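# Seat every loose spanner in its own foam slot

## Task

Put each spanner that is lying loose into a separate slot of the foam insert and push it fully down; anything already seated at the start must remain seated when the scene ends.

## Robot and tools

Robot: two arms, left_arm and right_arm, each with a parallel gripper. Measured base poses in the scene frame: left_arm at (+0.047, +0.308, +0.028) m, quat_wxyz (+1.000, 0, 0, +0.012); right_arm at (-0.016, -0.239, +0.043) m, quat_wxyz (+1.000, 0, 0, -0.006). A two-camera stand sits behind the arms. Loose objects may occasionally get a small nudge from outside.

Frames. Scene frame: origin at table height midway between the nominal bases, +z up, +x away from the robot over the table, +y toward left_arm (arm names do not match image sides). Reported end_effector_position (m) and end_effector_quat_wxyz are in the scene frame and may be off by a few cm, more at long reach. Gripper axes: fingers point along +z, open and close along y; the reported point lies between the pads, roughly 1 cm short of the tips. Offsets in calls are measured along each arm's own Hand target axes, not the scene axes.

Row layout (used by execute_actions and move): 14 numbers in [-1, 1]: dx, dy, dz, rx, ry, rz, opening for left_arm, then the same seven for right_arm. Both arms always appear. The six pose numbers are an offset from that arm's Hand target as it stood when the action or move began; 1.0 equals 0.6 m or 180 degrees; rx, ry, rz form a single rotation vector. Opening is absolute, not an offset: +1 is fully open (0.094 m), -1 closed. Sending six zeros re-requests the current Hand target; a 0 opening is a real command, so repeat the present opening to leave a gripper alone.

execute_actions(actions, cameras): actions is a list of actions; each action is a table of up to 15 rows, one per 1/30 s step, all rows counted from the same start pose; a short table repeats its last row. Repeating an offset in a new action moves further. Images arrive only when actions is empty or cameras names them (["all"], [] or names; an unknown name invalidates the call).

move(target, speed, blend, opening_speed, grip_force, blocking, cameras): straight-line path toward target, either one 14-number row or a list of up to 15 rows, every row an offset from the same starting Hand targets. speed in m/s, 0.002 to 2.9, default 0.25 (rotation up to twice that in rad/s), one value or one per target. blend in m rounds corners of a list (0 = stop at each). opening_speed: rate of the opening on the -1..+1 scale per second, at least 0.2; use it to close gently. grip_force: newtons per pad, 10 to 50, one value or one per arm; it persists; lower values close slowly. blocking=false returns after about 0.5 s while the move continues. Paths last 0.5 to 10 s, do not avoid obstacles or the other arm, and grippers lag and overshoot more when fast or when an arm is nearly straight. Avoid paths passing near an arm's own base; go around it. The result adds a "move:" line: done (within 10 mm and 2 degrees), off_target, moving, held, fault, plus limits=paced (pose clipped) or limits=held (steps withheld).

wait(seconds 0 to 10, cameras): lets time run with commands held. stop(cameras): brakes a running move. zoom_image(camera, region [x0, y0, x1, y1] in pixels, at most 504x504): close-up of the latest image of cam_head_left, cam_head_right, cam_left_wrist or cam_right_wrist (all 896x504). finished_scene(scene=1): ends the scene for good.

Results: Hand target is the last commanded pose after clipping (orientation is limited to 40 degrees from the measured one each step). The gripper may rest a few cm short because of friction or load; resend the gap as an offset. grip_measured is the measured opening on the command scale; on a firmly held hard part it reads up to about 3 mm below the part width. grip_effort_nm is gripper motor effort (negative = closing), not pad force, with offset and noise. Joint torques include the arm's weight; positive is toward larger joint angles; the first three wrap at ±28 N m. Joint velocities may say "within noise". Motor temperatures: MOTOR HOT at 75 °C, at 90 °C the arm folds and stays idle, at 100 °C it collapses; avoid long stretched holds or pushing at unreachable poses.

Joint limits (rad): waist -2.618 to 3.054, shoulder 0 to 3.142, elbow 0 to 3.142 (straight 2.901), wrist pitch and wrist yaw -1.571 to 1.571, wrist roll -2.094 to 2.094.

Avoid: dropping spanners or releasing them while moving, knocking anything off the table (that fails), fast impacts with the table, foam or fixtures, arms or grippers touching each other or one gripper closing on the other's fingers, strain on wrist camera cables, and pressing hard past contact. To end a push, command the target back behind the gripper. Seat spanners with slow moves and modest overshoot.

Each tool is called as name([rows], argument=value, ...), one row to a line, values as JSON.

## Session

execute_actions(actions=[])

Scene clock: 0.00 s.
left_arm: end_effector_position=(+0.3221, +0.3552, +0.4547) grip_measured=+1.000 grip_effort_nm=n/a end_effector_quat_wxyz=(+0.591, -0.016, +0.807, +0.022) | right_arm: end_effector_position=(+0.3328, -0.0677, +0.3888) grip_measured=+1.000 grip_effort_nm=n/a end_effector_quat_wxyz=(+0.323, -0.070, +0.903, +0.275)
Joint positions: left_arm=[0.318 0.921 1.441 -0.838 0.271 0.105 0.094] | right_arm=[0.293 1.468 1.764 -1.055 -0.378 0.291 0.094]
Joint velocities: within noise
Joint torques (N m): no reading
Motor temperatures (°C): left_arm=[28 26 31 28 25 26 26] | right_arm=[27 26 30 24 28 26 25]
Heat: left arm: 31 °C; right arm: 30 °C.
Hand target: left_arm +0.3193, +0.3540, +0.4546; +0.589, -0.016, +0.808, +0.021 | right_arm +0.3313, -0.0676, +0.3966; +0.333, -0.074, +0.898, +0.278
Tool commands: left_gripper/opening=+1.0 right_gripper/opening=+1.0

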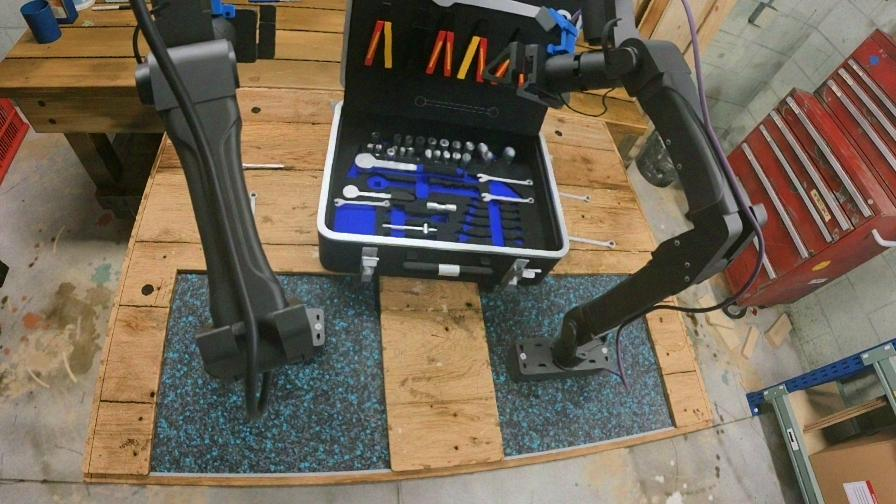

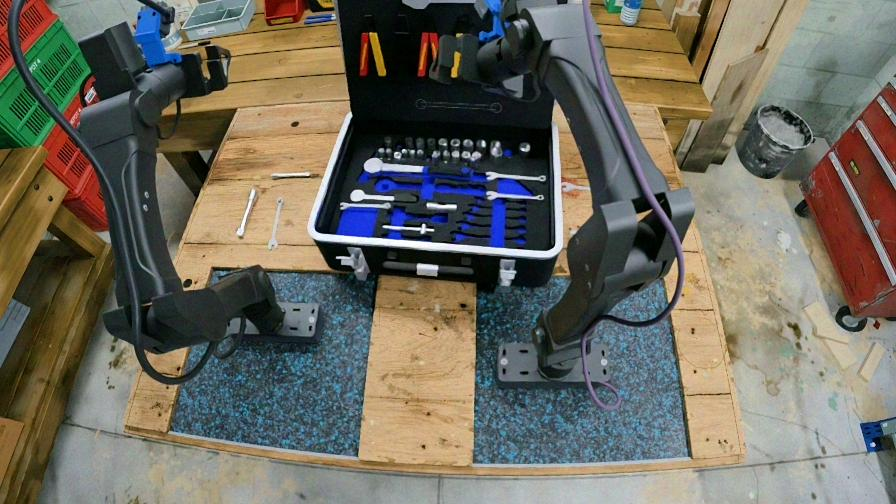

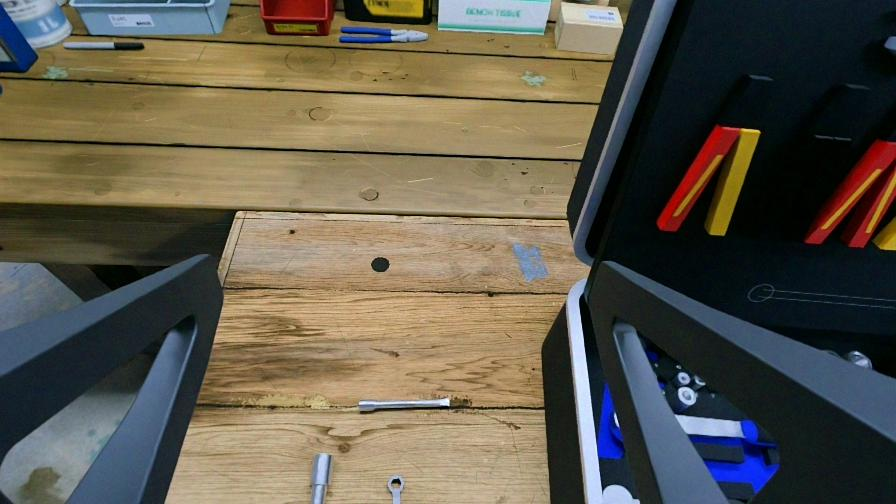

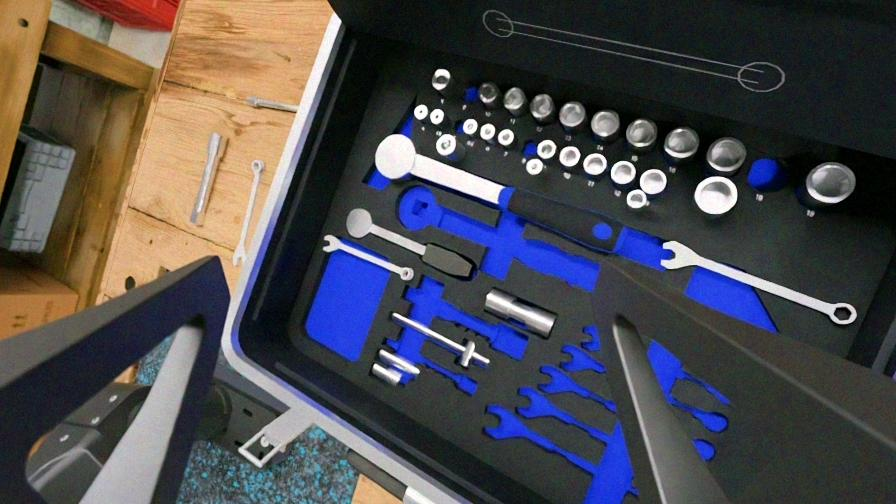

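zoom_image(camera="cam_head_right", region=[300, 100, 580, 290])

zoom_image(camera="cam_head_left", region=[310, 110, 640, 290])

zoom_image(camera="cam_head_right", region=[200, 140, 330, 270])

zoom_image(camera="cam_right_wrist", region=[300, 150, 896, 504])

Scaled by 1.800 from the camera's 896x504 image, which has a finer 1280x720 frame.

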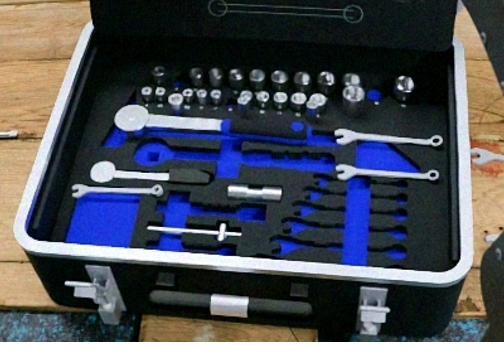

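Scaled by 1.527 from the camera's 896x504 image, which has a finer 1280x720 frame.

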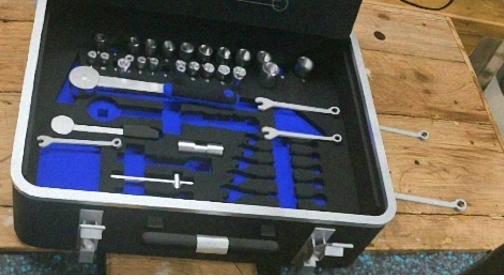

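Scaled by 3.877 from the camera's 896x504 image, which has a finer 1280x720 frame.

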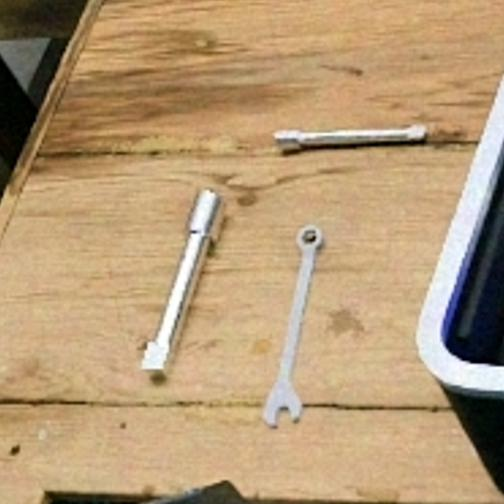

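Region (300, 150, 896, 504) is 596x354 pixels. A region can be at most 504 by 504 pixels.

zoom_image(camera="cam_right_wrist", region=[300, 150, 600, 450])

zoom_image(camera="cam_right_wrist", region=[480, 150, 896, 504])

zoom_image(camera="cam_head_left", region=[540, 160, 680, 280])

zoom_image(camera="cam_head_right", region=[540, 130, 700, 280])

Scaled by 1.680 from the camera's 896x504 image, which has a finer 1280x720 frame.

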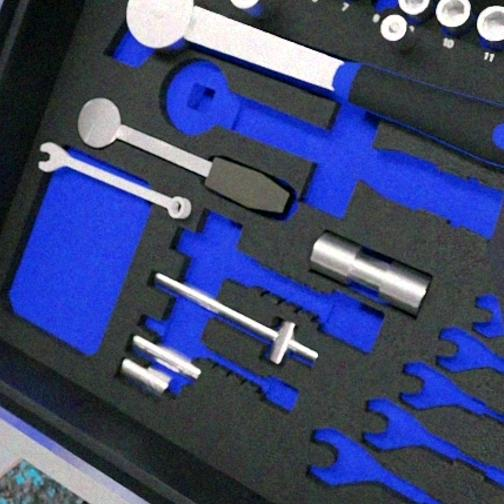

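Scaled by 1.212 from the camera's 896x504 image, which has a finer 1280x720 frame.

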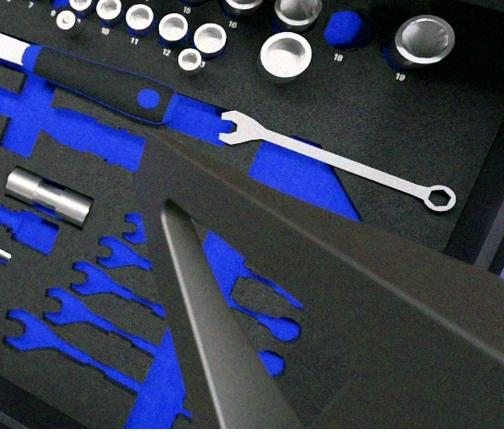

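Scaled by 3.600 from the camera's 896x504 image, which has a finer 1280x720 frame.

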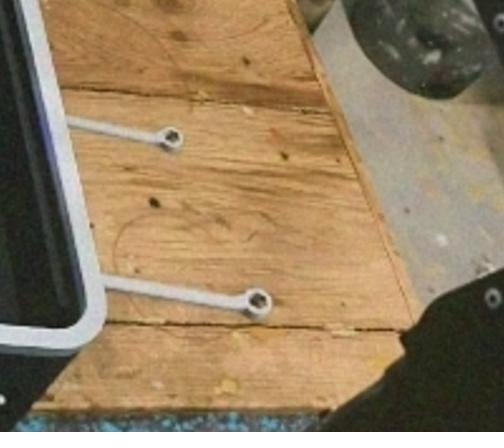

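Scaled by 3.150 from the camera's 896x504 image, which has a finer 1280x720 frame.

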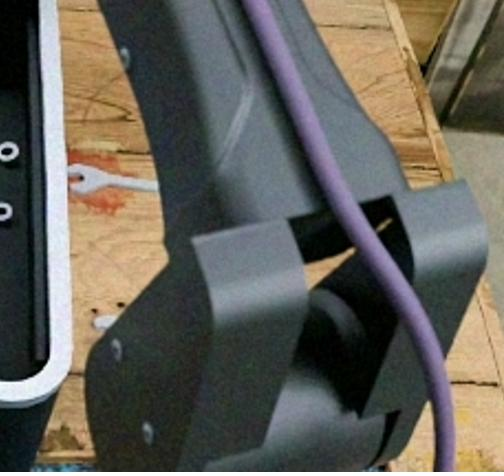

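move(target=[0,0,0,0,0,0,1, 0.0465,0.1388,-0.009,0.1833,0.2195,0.0488,1], speed=0.15, cameras=["all"])

Scene clock: 5.73 s.
left_arm: end_effector_position=(+0.3221, +0.3552, +0.4547) grip_measured=+1.000 grip_effort_nm=0.04 end_effector_quat_wxyz=(+0.591, -0.016, +0.807, +0.022) | right_arm: end_effector_position=(+0.2826, +0.0010, +0.4104) grip_measured=+1.000 grip_effort_nm=0.03 end_effector_quat_wxyz=(+0.241, -0.001, +0.950, +0.199)
Joint positions: left_arm=[0.318 0.921 1.441 -0.838 0.271 0.105 0.094] | right_arm=[0.681 1.763 2.388 -1.56 -0.012 0.672 0.094]
Joint torques (N m): left_arm=[0.14 -0.53 6.98 2.05 0.05 0] | right_arm=[0.64 -7.51 7.61 1.45 0.09 0.06]
Heat: left arm: 32 °C; right arm: 32 °C.
Hand target: left_arm +0.3193, +0.3540, +0.4546; +0.589, -0.016, +0.808, +0.021 | right_arm +0.2804, +0.0003, +0.4196; +0.000, +0.000, +1.000, +0.000
Off the commanded pose: left_arm 0.003 m, 0 deg | right_arm 0.010 m, 36 deg.
joint sent to its limit (right arm) — joint 4 (wrist pitch), lower limit. The joint targets are off in orientation, not in position.
move: off_target (right_arm)

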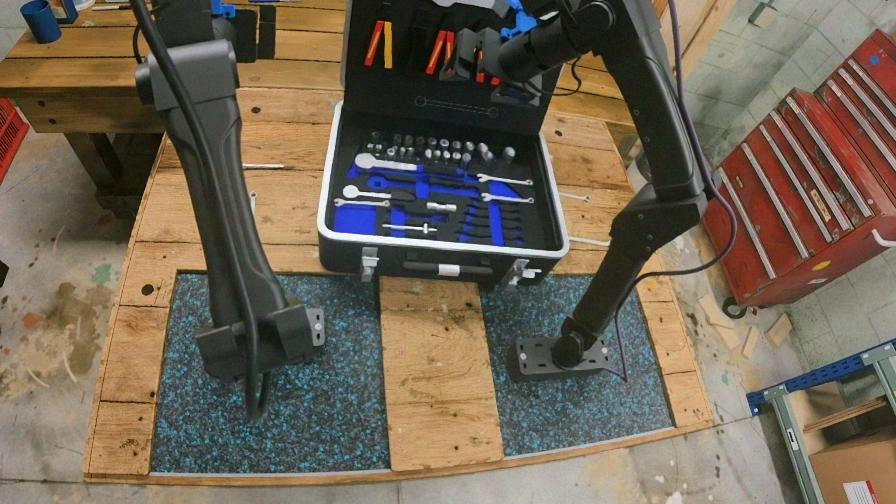

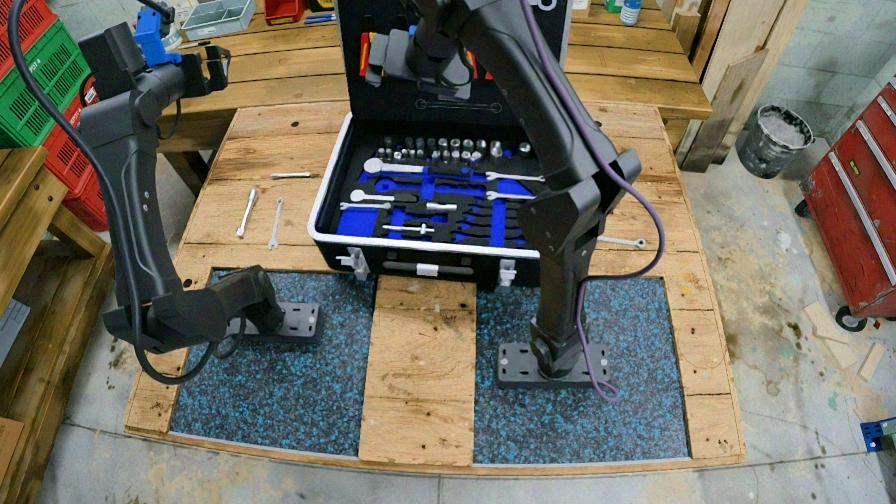

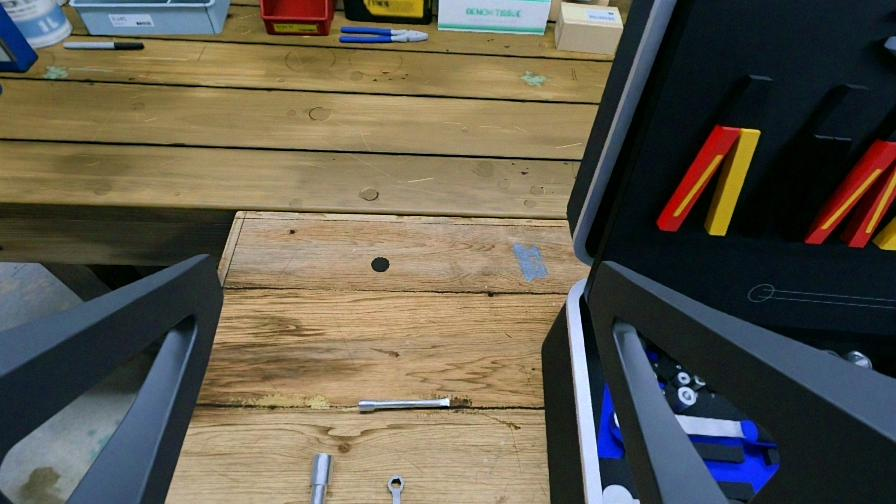

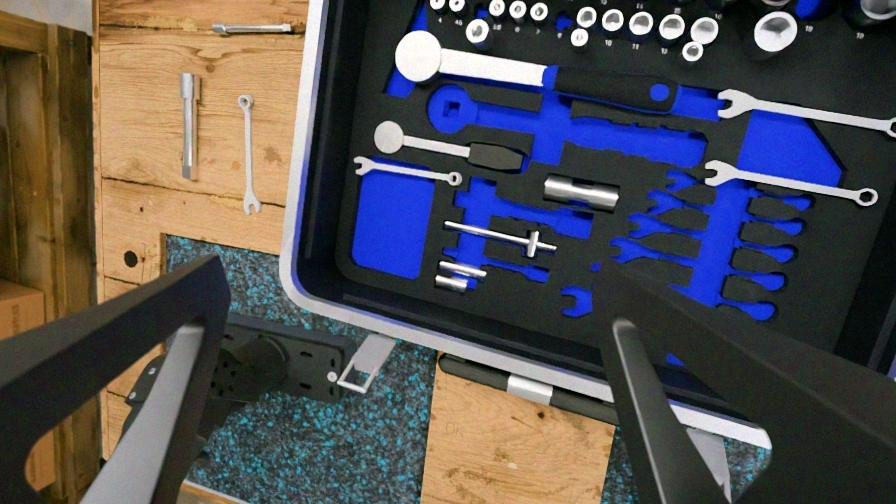

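zoom_image(camera="cam_right_wrist", region=[540, 100, 896, 330])

zoom_image(camera="cam_right_wrist", region=[340, 100, 640, 330])

zoom_image(camera="cam_right_wrist", region=[90, 0, 390, 230])

Scaled by 1.416 from the camera's 896x504 image, which has a finer 1280x720 frame.

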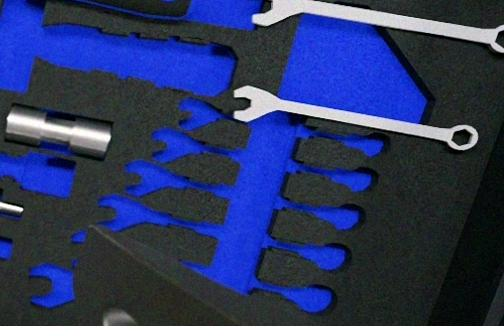

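Scaled by 1.680 from the camera's 896x504 image, which has a finer 1280x720 frame.

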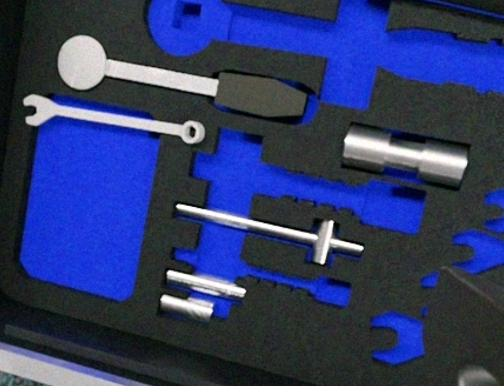

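Scaled by 1.680 from the camera's 896x504 image, which has a finer 1280x720 frame.

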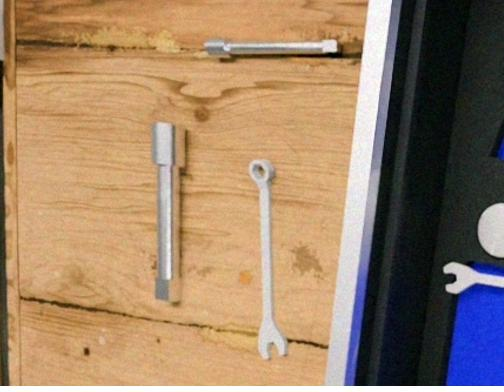

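move(target=[0,0,0,0,0,0,1, -0.0333,-0.1667,0.2333,0,0,0,1], speed=0.15, cameras=["all"])

Scene clock: 9.83 s.
left_arm: end_effector_position=(+0.3221, +0.3552, +0.4547) grip_measured=+1.000 grip_effort_nm=0.04 end_effector_quat_wxyz=(+0.591, -0.016, +0.807, +0.022) | right_arm: end_effector_position=(+0.3004, -0.0952, +0.2847) grip_measured=+1.000 grip_effort_nm=0.03 end_effector_quat_wxyz=(+0.094, +0.000, +0.994, +0.049)
Joint positions: left_arm=[0.318 0.921 1.441 -0.838 0.271 0.105 0.094] | right_arm=[0.429 1.75 1.955 -1.564 -0.013 0.419 0.094]
Joint torques (N m): left_arm=[-0.01 -0.49 6.93 2.04 0.02 0.03] | right_arm=[-0.59 -7.38 5.01 0.64 0.07 -0.1]
Heat: left arm: 32 °C; right arm: 32 °C.
Hand target: left_arm +0.3193, +0.3540, +0.4546; +0.589, -0.016, +0.808, +0.021 | right_arm +0.3004, -0.0997, +0.2796; +0.000, +0.000, +1.000, +0.000
Off the commanded pose: left_arm 0.003 m, 0 deg | right_arm 0.007 m, 12 deg.
joint sent to its limit (right arm) — joint 4 (wrist pitch), lower limit. The joint targets are off in orientation, not in position.
move: off_target (right_arm)

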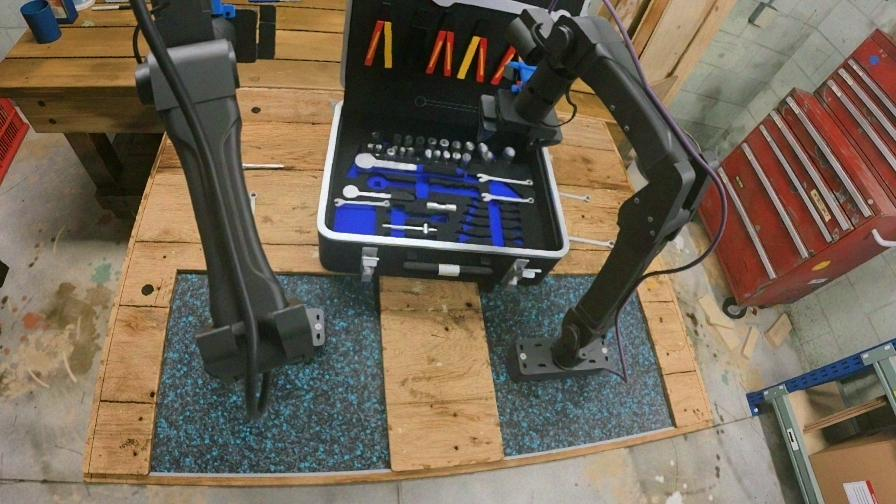

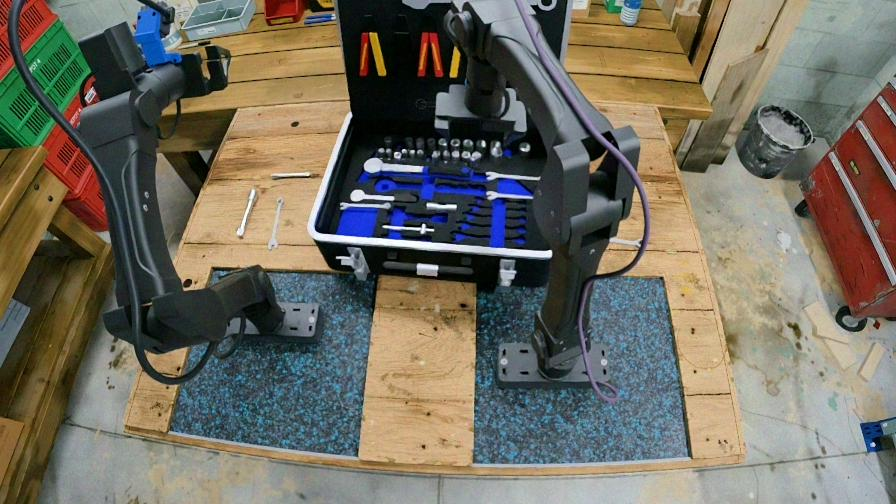

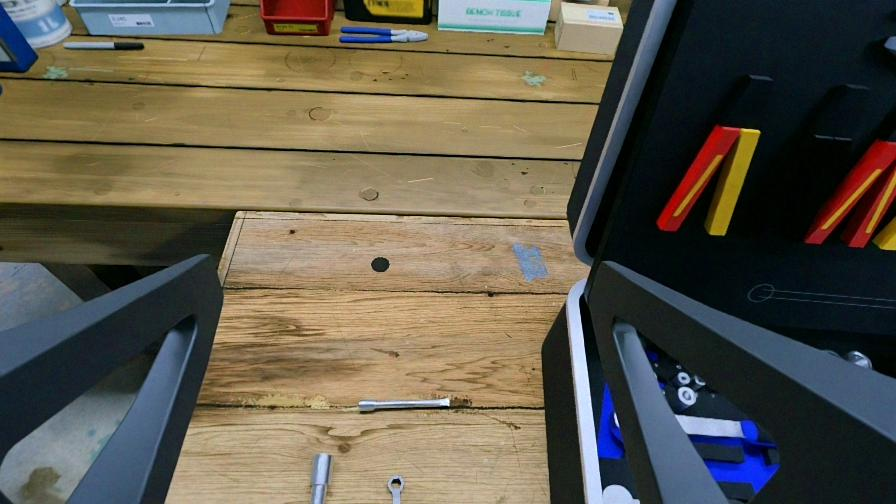

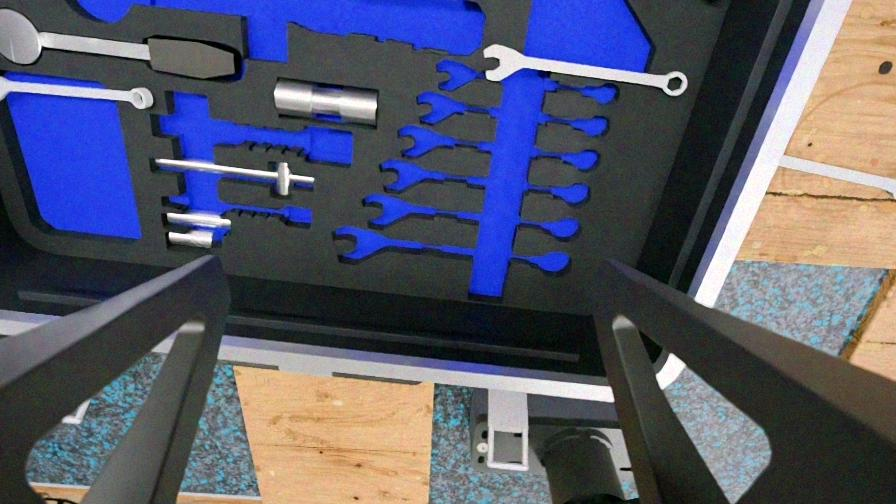

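zoom_image(camera="cam_right_wrist", region=[310, 20, 700, 300])

zoom_image(camera="cam_right_wrist", region=[0, 0, 390, 280])

zoom_image(camera="cam_right_wrist", region=[640, 50, 896, 300])

Scaled by 1.292 from the camera's 896x504 image, which has a finer 1280x720 frame.

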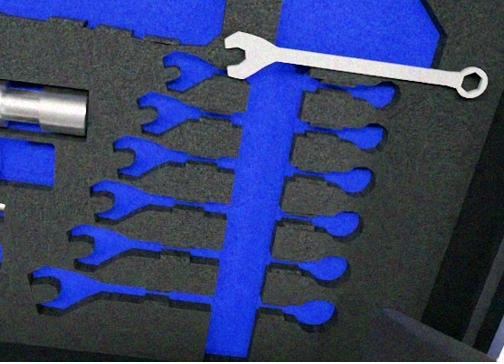

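Scaled by 1.292 from the camera's 896x504 image, which has a finer 1280x720 frame.

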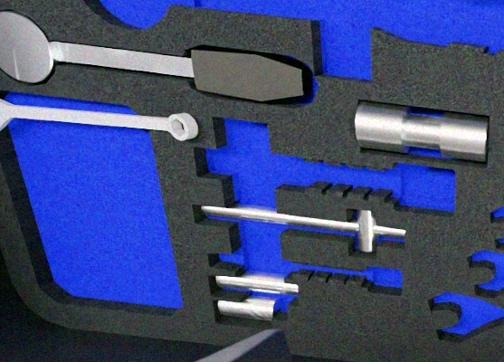

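Scaled by 1.969 from the camera's 896x504 image, which has a finer 1280x720 frame.

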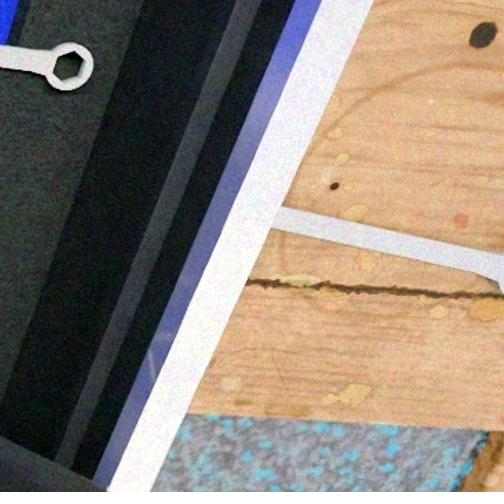

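move(target=[0,0,0,0,0,0,1, 0.0333,-0.0333,0.1,0,0,0,1], speed=0.15, cameras=["cam_right_wrist", "cam_head_left", "cam_head_right"])

Scene clock: 13.07 s.
left_arm: end_effector_position=(+0.3221, +0.3552, +0.4547) grip_measured=+1.000 grip_effort_nm=0.04 end_effector_quat_wxyz=(+0.591, -0.016, +0.807, +0.022) | right_arm: end_effector_position=(+0.2774, -0.1165, +0.2230) grip_measured=+1.000 grip_effort_nm=0.03 end_effector_quat_wxyz=(-0.002, -0.001, +1.000, +0.004)
Joint positions: left_arm=[0.318 0.921 1.441 -0.838 0.271 0.105 0.094] | right_arm=[0.399 1.767 1.74 -1.545 -0.01 0.385 0.094]
Joint torques (N m): left_arm=[-0.01 -0.55 6.75 2.04 0.03 0.05] | right_arm=[-0.69 -7.94 5.26 0.31 0.08 -0.08]
Heat: left arm: 33 °C; right arm: 32 °C.
Hand target: left_arm +0.3193, +0.3540, +0.4546; +0.589, -0.016, +0.808, +0.021 | right_arm +0.2804, -0.1197, +0.2197; +0.000, +0.000, +1.000, +0.000
Off the commanded pose: left_arm 0.003 m, 0 deg | right_arm 0.006 m, 1 deg.
move: done
Images, in order (width x height): cam_head_left 896x504, cam_head_right 896x504, cam_right_wrist 896x504.

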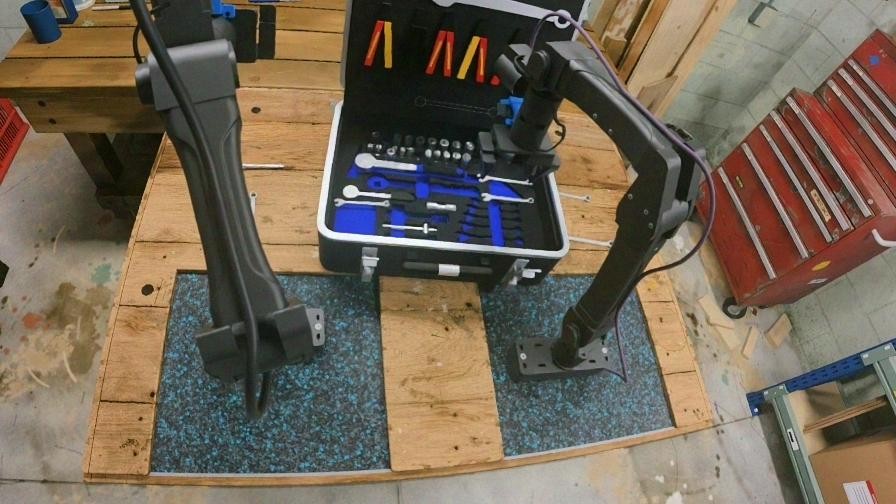

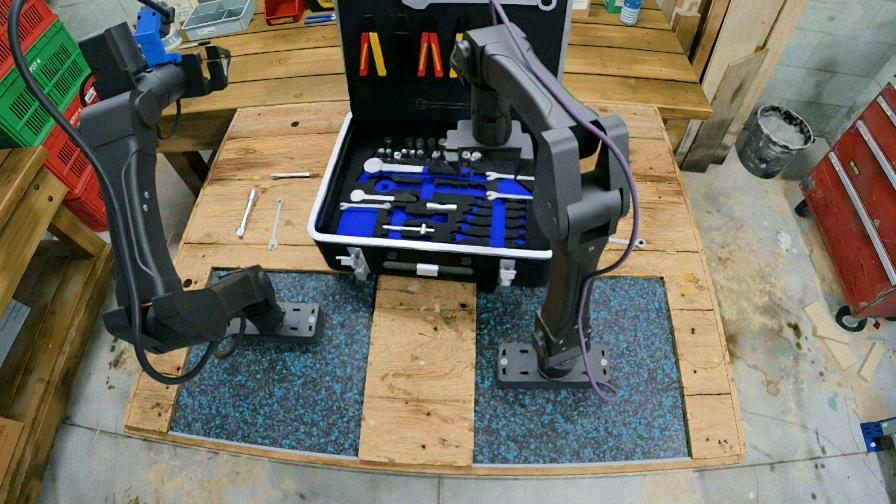

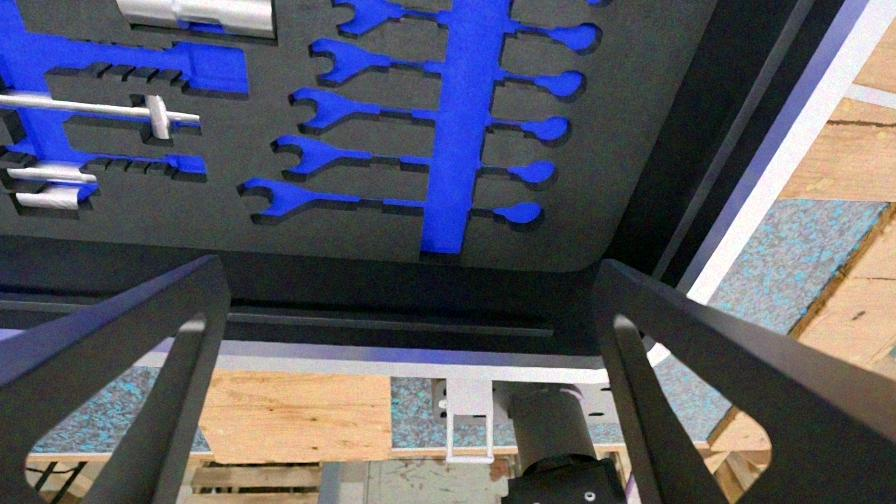

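move(target=[0,0,0,0,0,0,1, -0.1167,0,0.0333,0,0,0,1], speed=0.15, cameras=["cam_right_wrist", "cam_head_left", "cam_head_right"])

Scene clock: 14.37 s.
left_arm: end_effector_position=(+0.3221, +0.3552, +0.4547) grip_measured=+1.000 grip_effort_nm=0.04 end_effector_quat_wxyz=(+0.591, -0.016, +0.807, +0.022) | right_arm: end_effector_position=(+0.3449, -0.1178, +0.1944) grip_measured=+1.000 grip_effort_nm=0.03 end_effector_quat_wxyz=(-0.009, +0.000, +1.000, +0.001)
Joint positions: left_arm=[0.318 0.921 1.441 -0.838 0.271 0.105 0.094] | right_arm=[0.33 2.028 1.975 -1.534 -0.007 0.318 0.094]
Joint torques (N m): left_arm=[-0.09 -0.59 6.86 2.01 0.01 0.04] | right_arm=[-0.5 -10.02 8.94 0.06 0.06 -0.07]
Heat: left arm: 33 °C; right arm: 32 °C.
Hand target: left_arm +0.3193, +0.3540, +0.4546; +0.589, -0.016, +0.808, +0.021 | right_arm +0.3504, -0.1196, +0.1995; +0.000, -0.001, +1.000, +0.000
Off the commanded pose: left_arm 0.003 m, 0 deg | right_arm 0.008 m, 1 deg.
move: done
Images, in order (width x height): cam_head_left 896x504, cam_head_right 896x504, cam_right_wrist 896x504.

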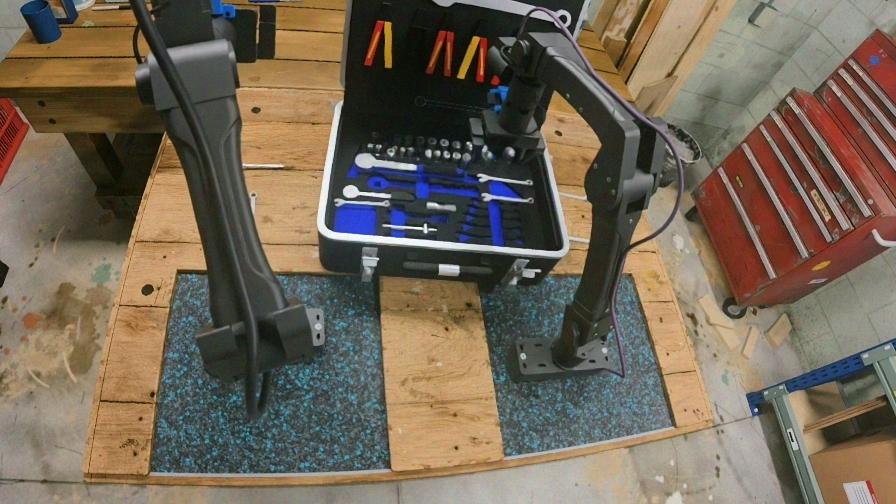

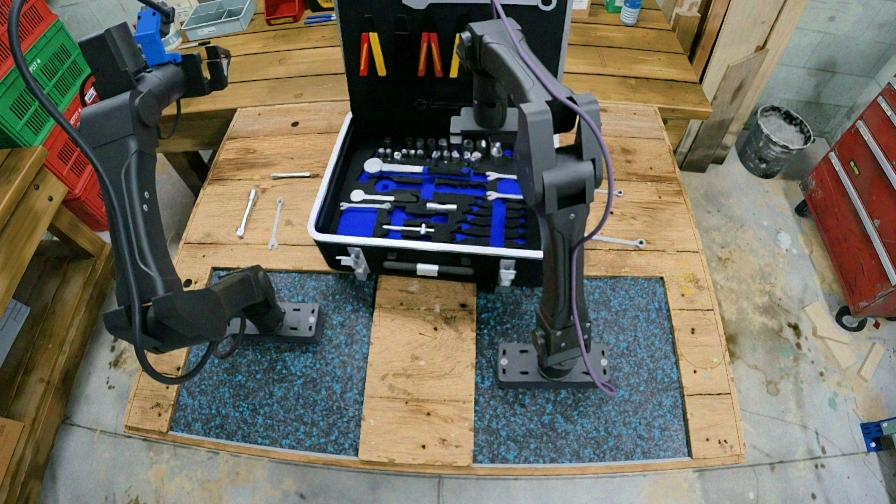

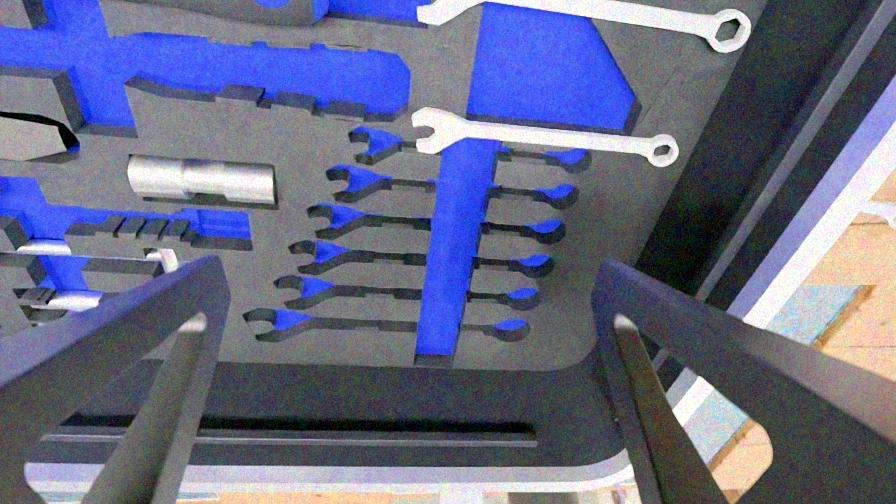

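move(target=[0,0,0,0,0,0,1, 0,0,0.0583,0,0,0,1], speed=0.1, cameras=["cam_right_wrist", "cam_head_left"])

zoom_image(camera="cam_right_wrist", region=[200, 0, 700, 370])

Scene clock: 15.67 s.
left_arm: end_effector_position=(+0.3221, +0.3552, +0.4547) grip_measured=+1.000 grip_effort_nm=0.04 end_effector_quat_wxyz=(+0.591, -0.016, +0.807, +0.022) | right_arm: end_effector_position=(+0.3487, -0.1165, +0.1629) grip_measured=+1.000 grip_effort_nm=0.03 end_effector_quat_wxyz=(-0.009, -0.001, +1.000, +0.001)
Joint positions: left_arm=[0.318 0.921 1.441 -0.838 0.271 0.105 0.094] | right_arm=[0.33 2.028 1.849 -1.407 -0.007 0.317 0.094]
Joint torques (N m): left_arm=[0.05 -0.69 6.72 2.06 0 0.01] | right_arm=[-0.51 -11.86 5.19 0.29 0.06 -0.07]
Heat: left arm: 33 °C; right arm: 32 °C.
Hand target: left_arm +0.3193, +0.3540, +0.4546; +0.589, -0.016, +0.808, +0.021 | right_arm +0.3504, -0.1196, +0.1646; +0.000, +0.000, +1.000, +0.000
Off the commanded pose: left_arm 0.003 m, 0 deg | right_arm 0.004 m, 1 deg.
move: done
Images, in order (width x height): cam_head_left 896x504, cam_right_wrist 896x504.

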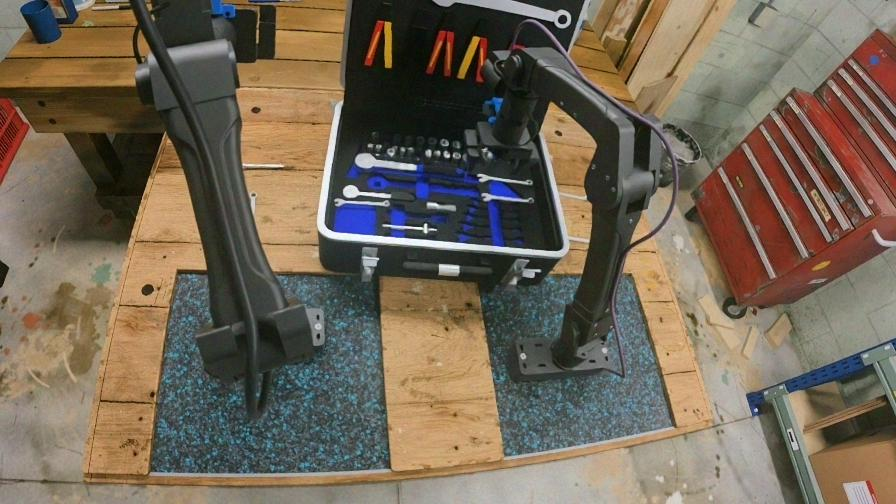

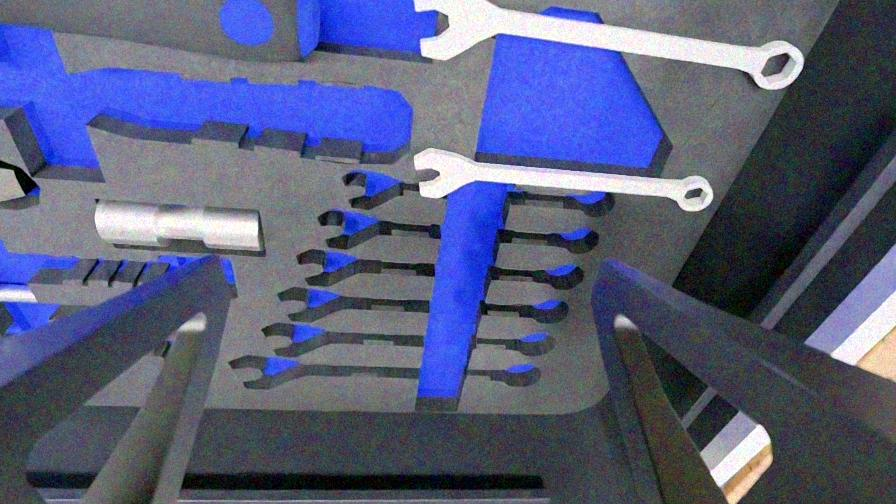

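Scaled by 1.008 from the camera's 896x504 image, which has a finer 1280x720 frame.

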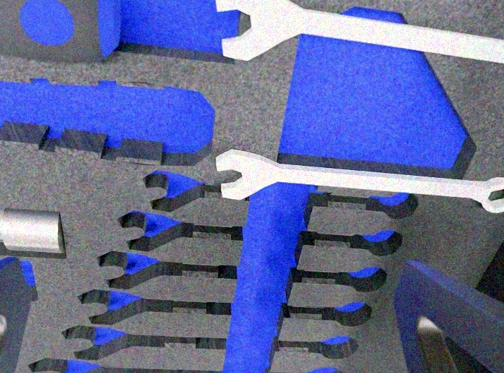

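move([
  [0,0,0,0,0,0,1, 0.05,0,-0.12,0,0,0,1],
  [0,0,0,0,0,0,1, 0.15,-0.4333,-0.12,0,0,0,1],
], speed=0.2, blend=0.02, cameras=["cam_right_wrist", "cam_head_left", "cam_head_right"])

Scene clock: 21.33 s.
left_arm: end_effector_position=(+0.3221, +0.3552, +0.4547) grip_measured=+1.000 grip_effort_nm=0.04 end_effector_quat_wxyz=(+0.591, -0.016, +0.807, +0.022) | right_arm: end_effector_position=(+0.2576, -0.3795, +0.2317) grip_measured=+1.000 grip_effort_nm=0.03 end_effector_quat_wxyz=(+0.003, +0.003, +1.000, -0.005)
Joint positions: left_arm=[0.318 0.921 1.441 -0.838 0.271 0.105 0.094] | right_arm=[-0.463 1.723 1.723 -1.561 0.006 -0.468 0.094]
Joint torques (N m): left_arm=[-0.08 -0.53 6.78 2.01 0.01 0.05] | right_arm=[0.1 -7.47 8.08 0.13 -0.05 -0.08]
Heat: left arm: 33 °C; right arm: 32 °C.
Hand target: left_arm +0.3193, +0.3540, +0.4546; +0.589, -0.016, +0.808, +0.021 | right_arm +0.2606, -0.3798, +0.2367; +0.000, +0.000, +1.000, +0.000
Off the commanded pose: left_arm 0.003 m, 0 deg | right_arm 0.006 m, 1 deg.
joint sent to its limit (right arm) — joint 4 (wrist pitch), lower limit. The joint targets still meet the commanded pose.
move: done
Images, in order (width x height): cam_head_left 896x504, cam_head_right 896x504, cam_right_wrist 896x504.

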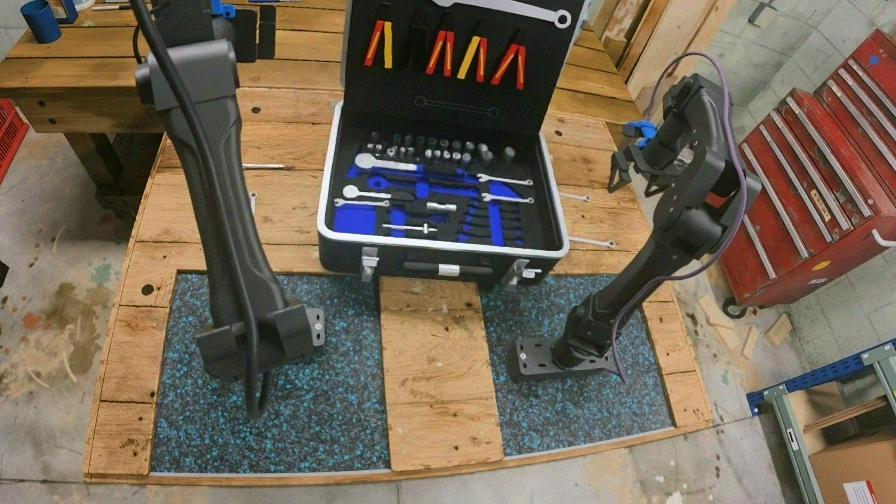

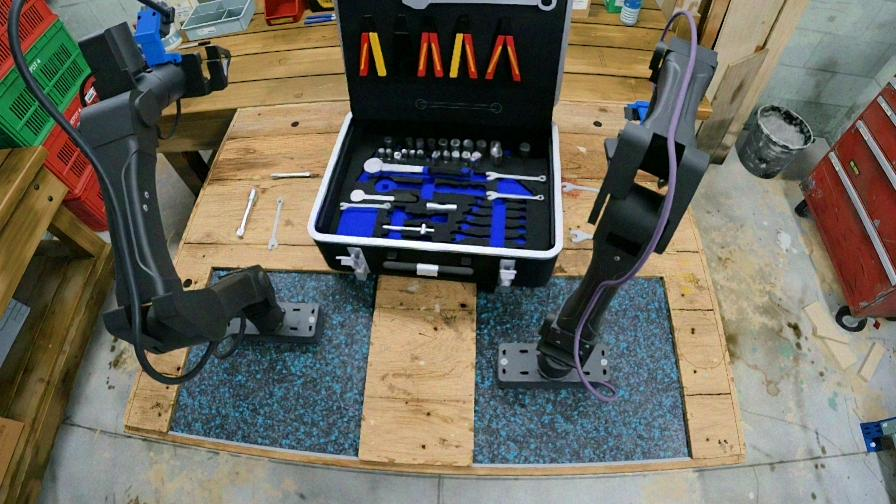

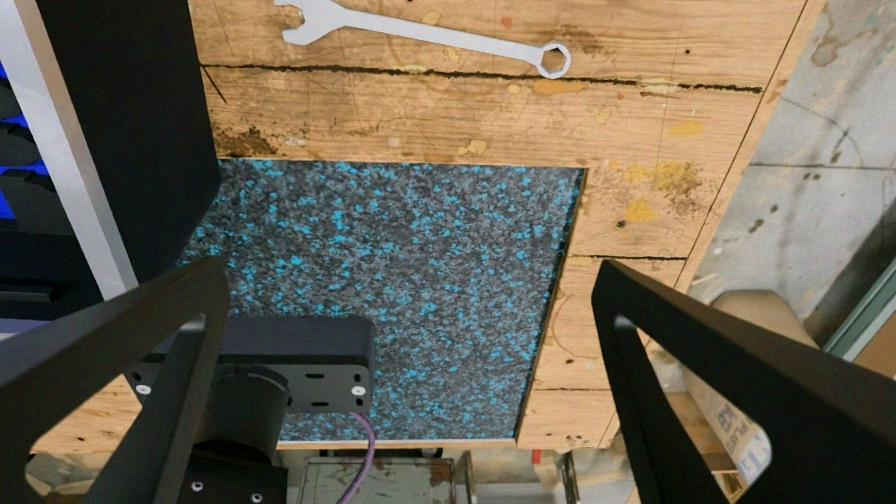

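move(target=[0,0,0,0,0,0,1, -0.1333,0.0,0.03,0,0,0,1], speed=0.2, cameras=["cam_right_wrist"])

Scene clock: 23.30 s.
left_arm: end_effector_position=(+0.3221, +0.3552, +0.4547) grip_measured=+1.000 grip_effort_nm=0.04 end_effector_quat_wxyz=(+0.591, -0.016, +0.807, +0.022) | right_arm: end_effector_position=(+0.3354, -0.3794, +0.2115) grip_measured=+1.000 grip_effort_nm=0.03 end_effector_quat_wxyz=(+0.004, -0.002, +1.000, -0.004)
Joint positions: left_arm=[0.318 0.921 1.441 -0.838 0.271 0.105 0.094] | right_arm=[-0.37 2.003 2.007 -1.564 0.005 -0.385 0.094]
Joint torques (N m): left_arm=[-0.01 -0.66 6.94 2.01 0.02 0.03] | right_arm=[0.23 -10.21 8.87 0.15 -0.05 0.03]
Heat: left arm: 33 °C; right arm: 32 °C.
Hand target: left_arm +0.3193, +0.3540, +0.4546; +0.589, -0.016, +0.808, +0.021 | right_arm +0.3406, -0.3796, +0.2188; +0.000, +0.000, +1.000, +0.000
Off the commanded pose: left_arm 0.003 m, 0 deg | right_arm 0.009 m, 1 deg.
joint sent to its limit (right arm) — joint 4 (wrist pitch), lower limit. The joint targets still meet the commanded pose.
move: done
Images, in order (width x height): cam_right_wrist 896x504.

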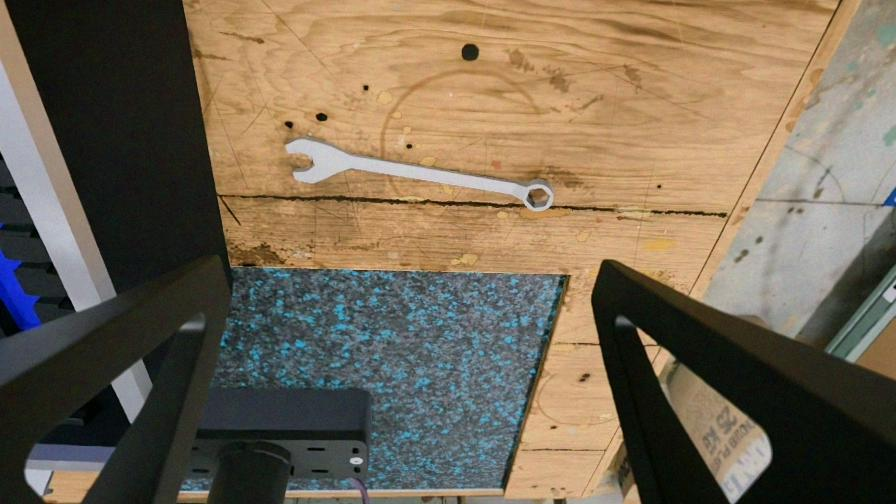

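move(target=[0,0,0,0,0,0,1, -0.1333,0.0,0.04,0,0,0,1], speed=0.2, cameras=["cam_right_wrist"])

Scene clock: 24.57 s.
left_arm: end_effector_position=(+0.3221, +0.3552, +0.4547) grip_measured=+1.000 grip_effort_nm=0.04 end_effector_quat_wxyz=(+0.591, -0.016, +0.807, +0.022) | right_arm: end_effector_position=(+0.4155, -0.3793, +0.1878) grip_measured=+1.000 grip_effort_nm=0.03 end_effector_quat_wxyz=(+0.037, -0.003, +0.999, -0.014)
Joint positions: left_arm=[0.318 0.921 1.441 -0.838 0.271 0.105 0.094] | right_arm=[-0.304 2.29 2.363 -1.565 0.004 -0.321 0.094]
Joint torques (N m): left_arm=[0.16 -0.55 6.86 2.04 0 0.01] | right_arm=[0.14 -12.48 8.84 0.33 -0.04 0.07]
Heat: left arm: 33 °C; right arm: 32 °C.
Hand target: left_arm +0.3193, +0.3540, +0.4546; +0.589, -0.016, +0.808, +0.021 | right_arm +0.4206, -0.3796, +0.1947; +0.000, +0.000, +1.000, +0.000
Off the commanded pose: left_arm 0.003 m, 0 deg | right_arm 0.009 m, 5 deg.
joint sent to its limit (right arm) — joint 4 (wrist pitch), lower limit. The joint targets are off in orientation, not in position.
move: off_target (right_arm)
Images, in order (width x height): cam_right_wrist 896x504.

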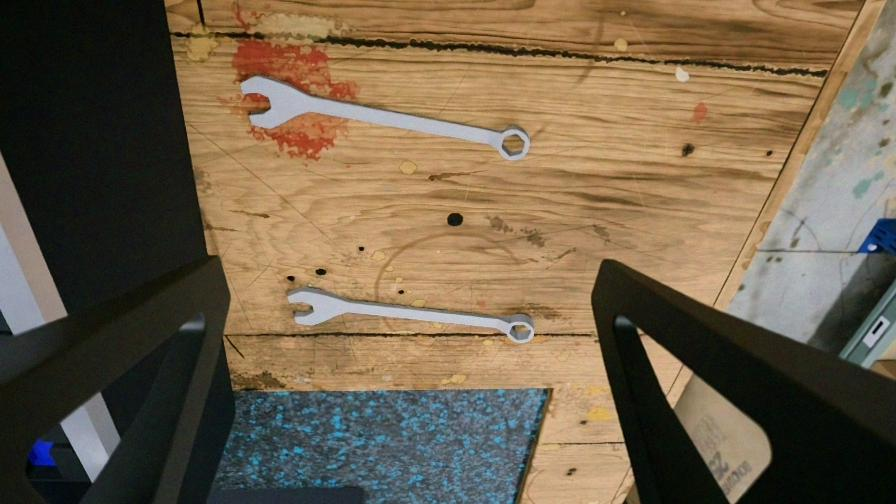

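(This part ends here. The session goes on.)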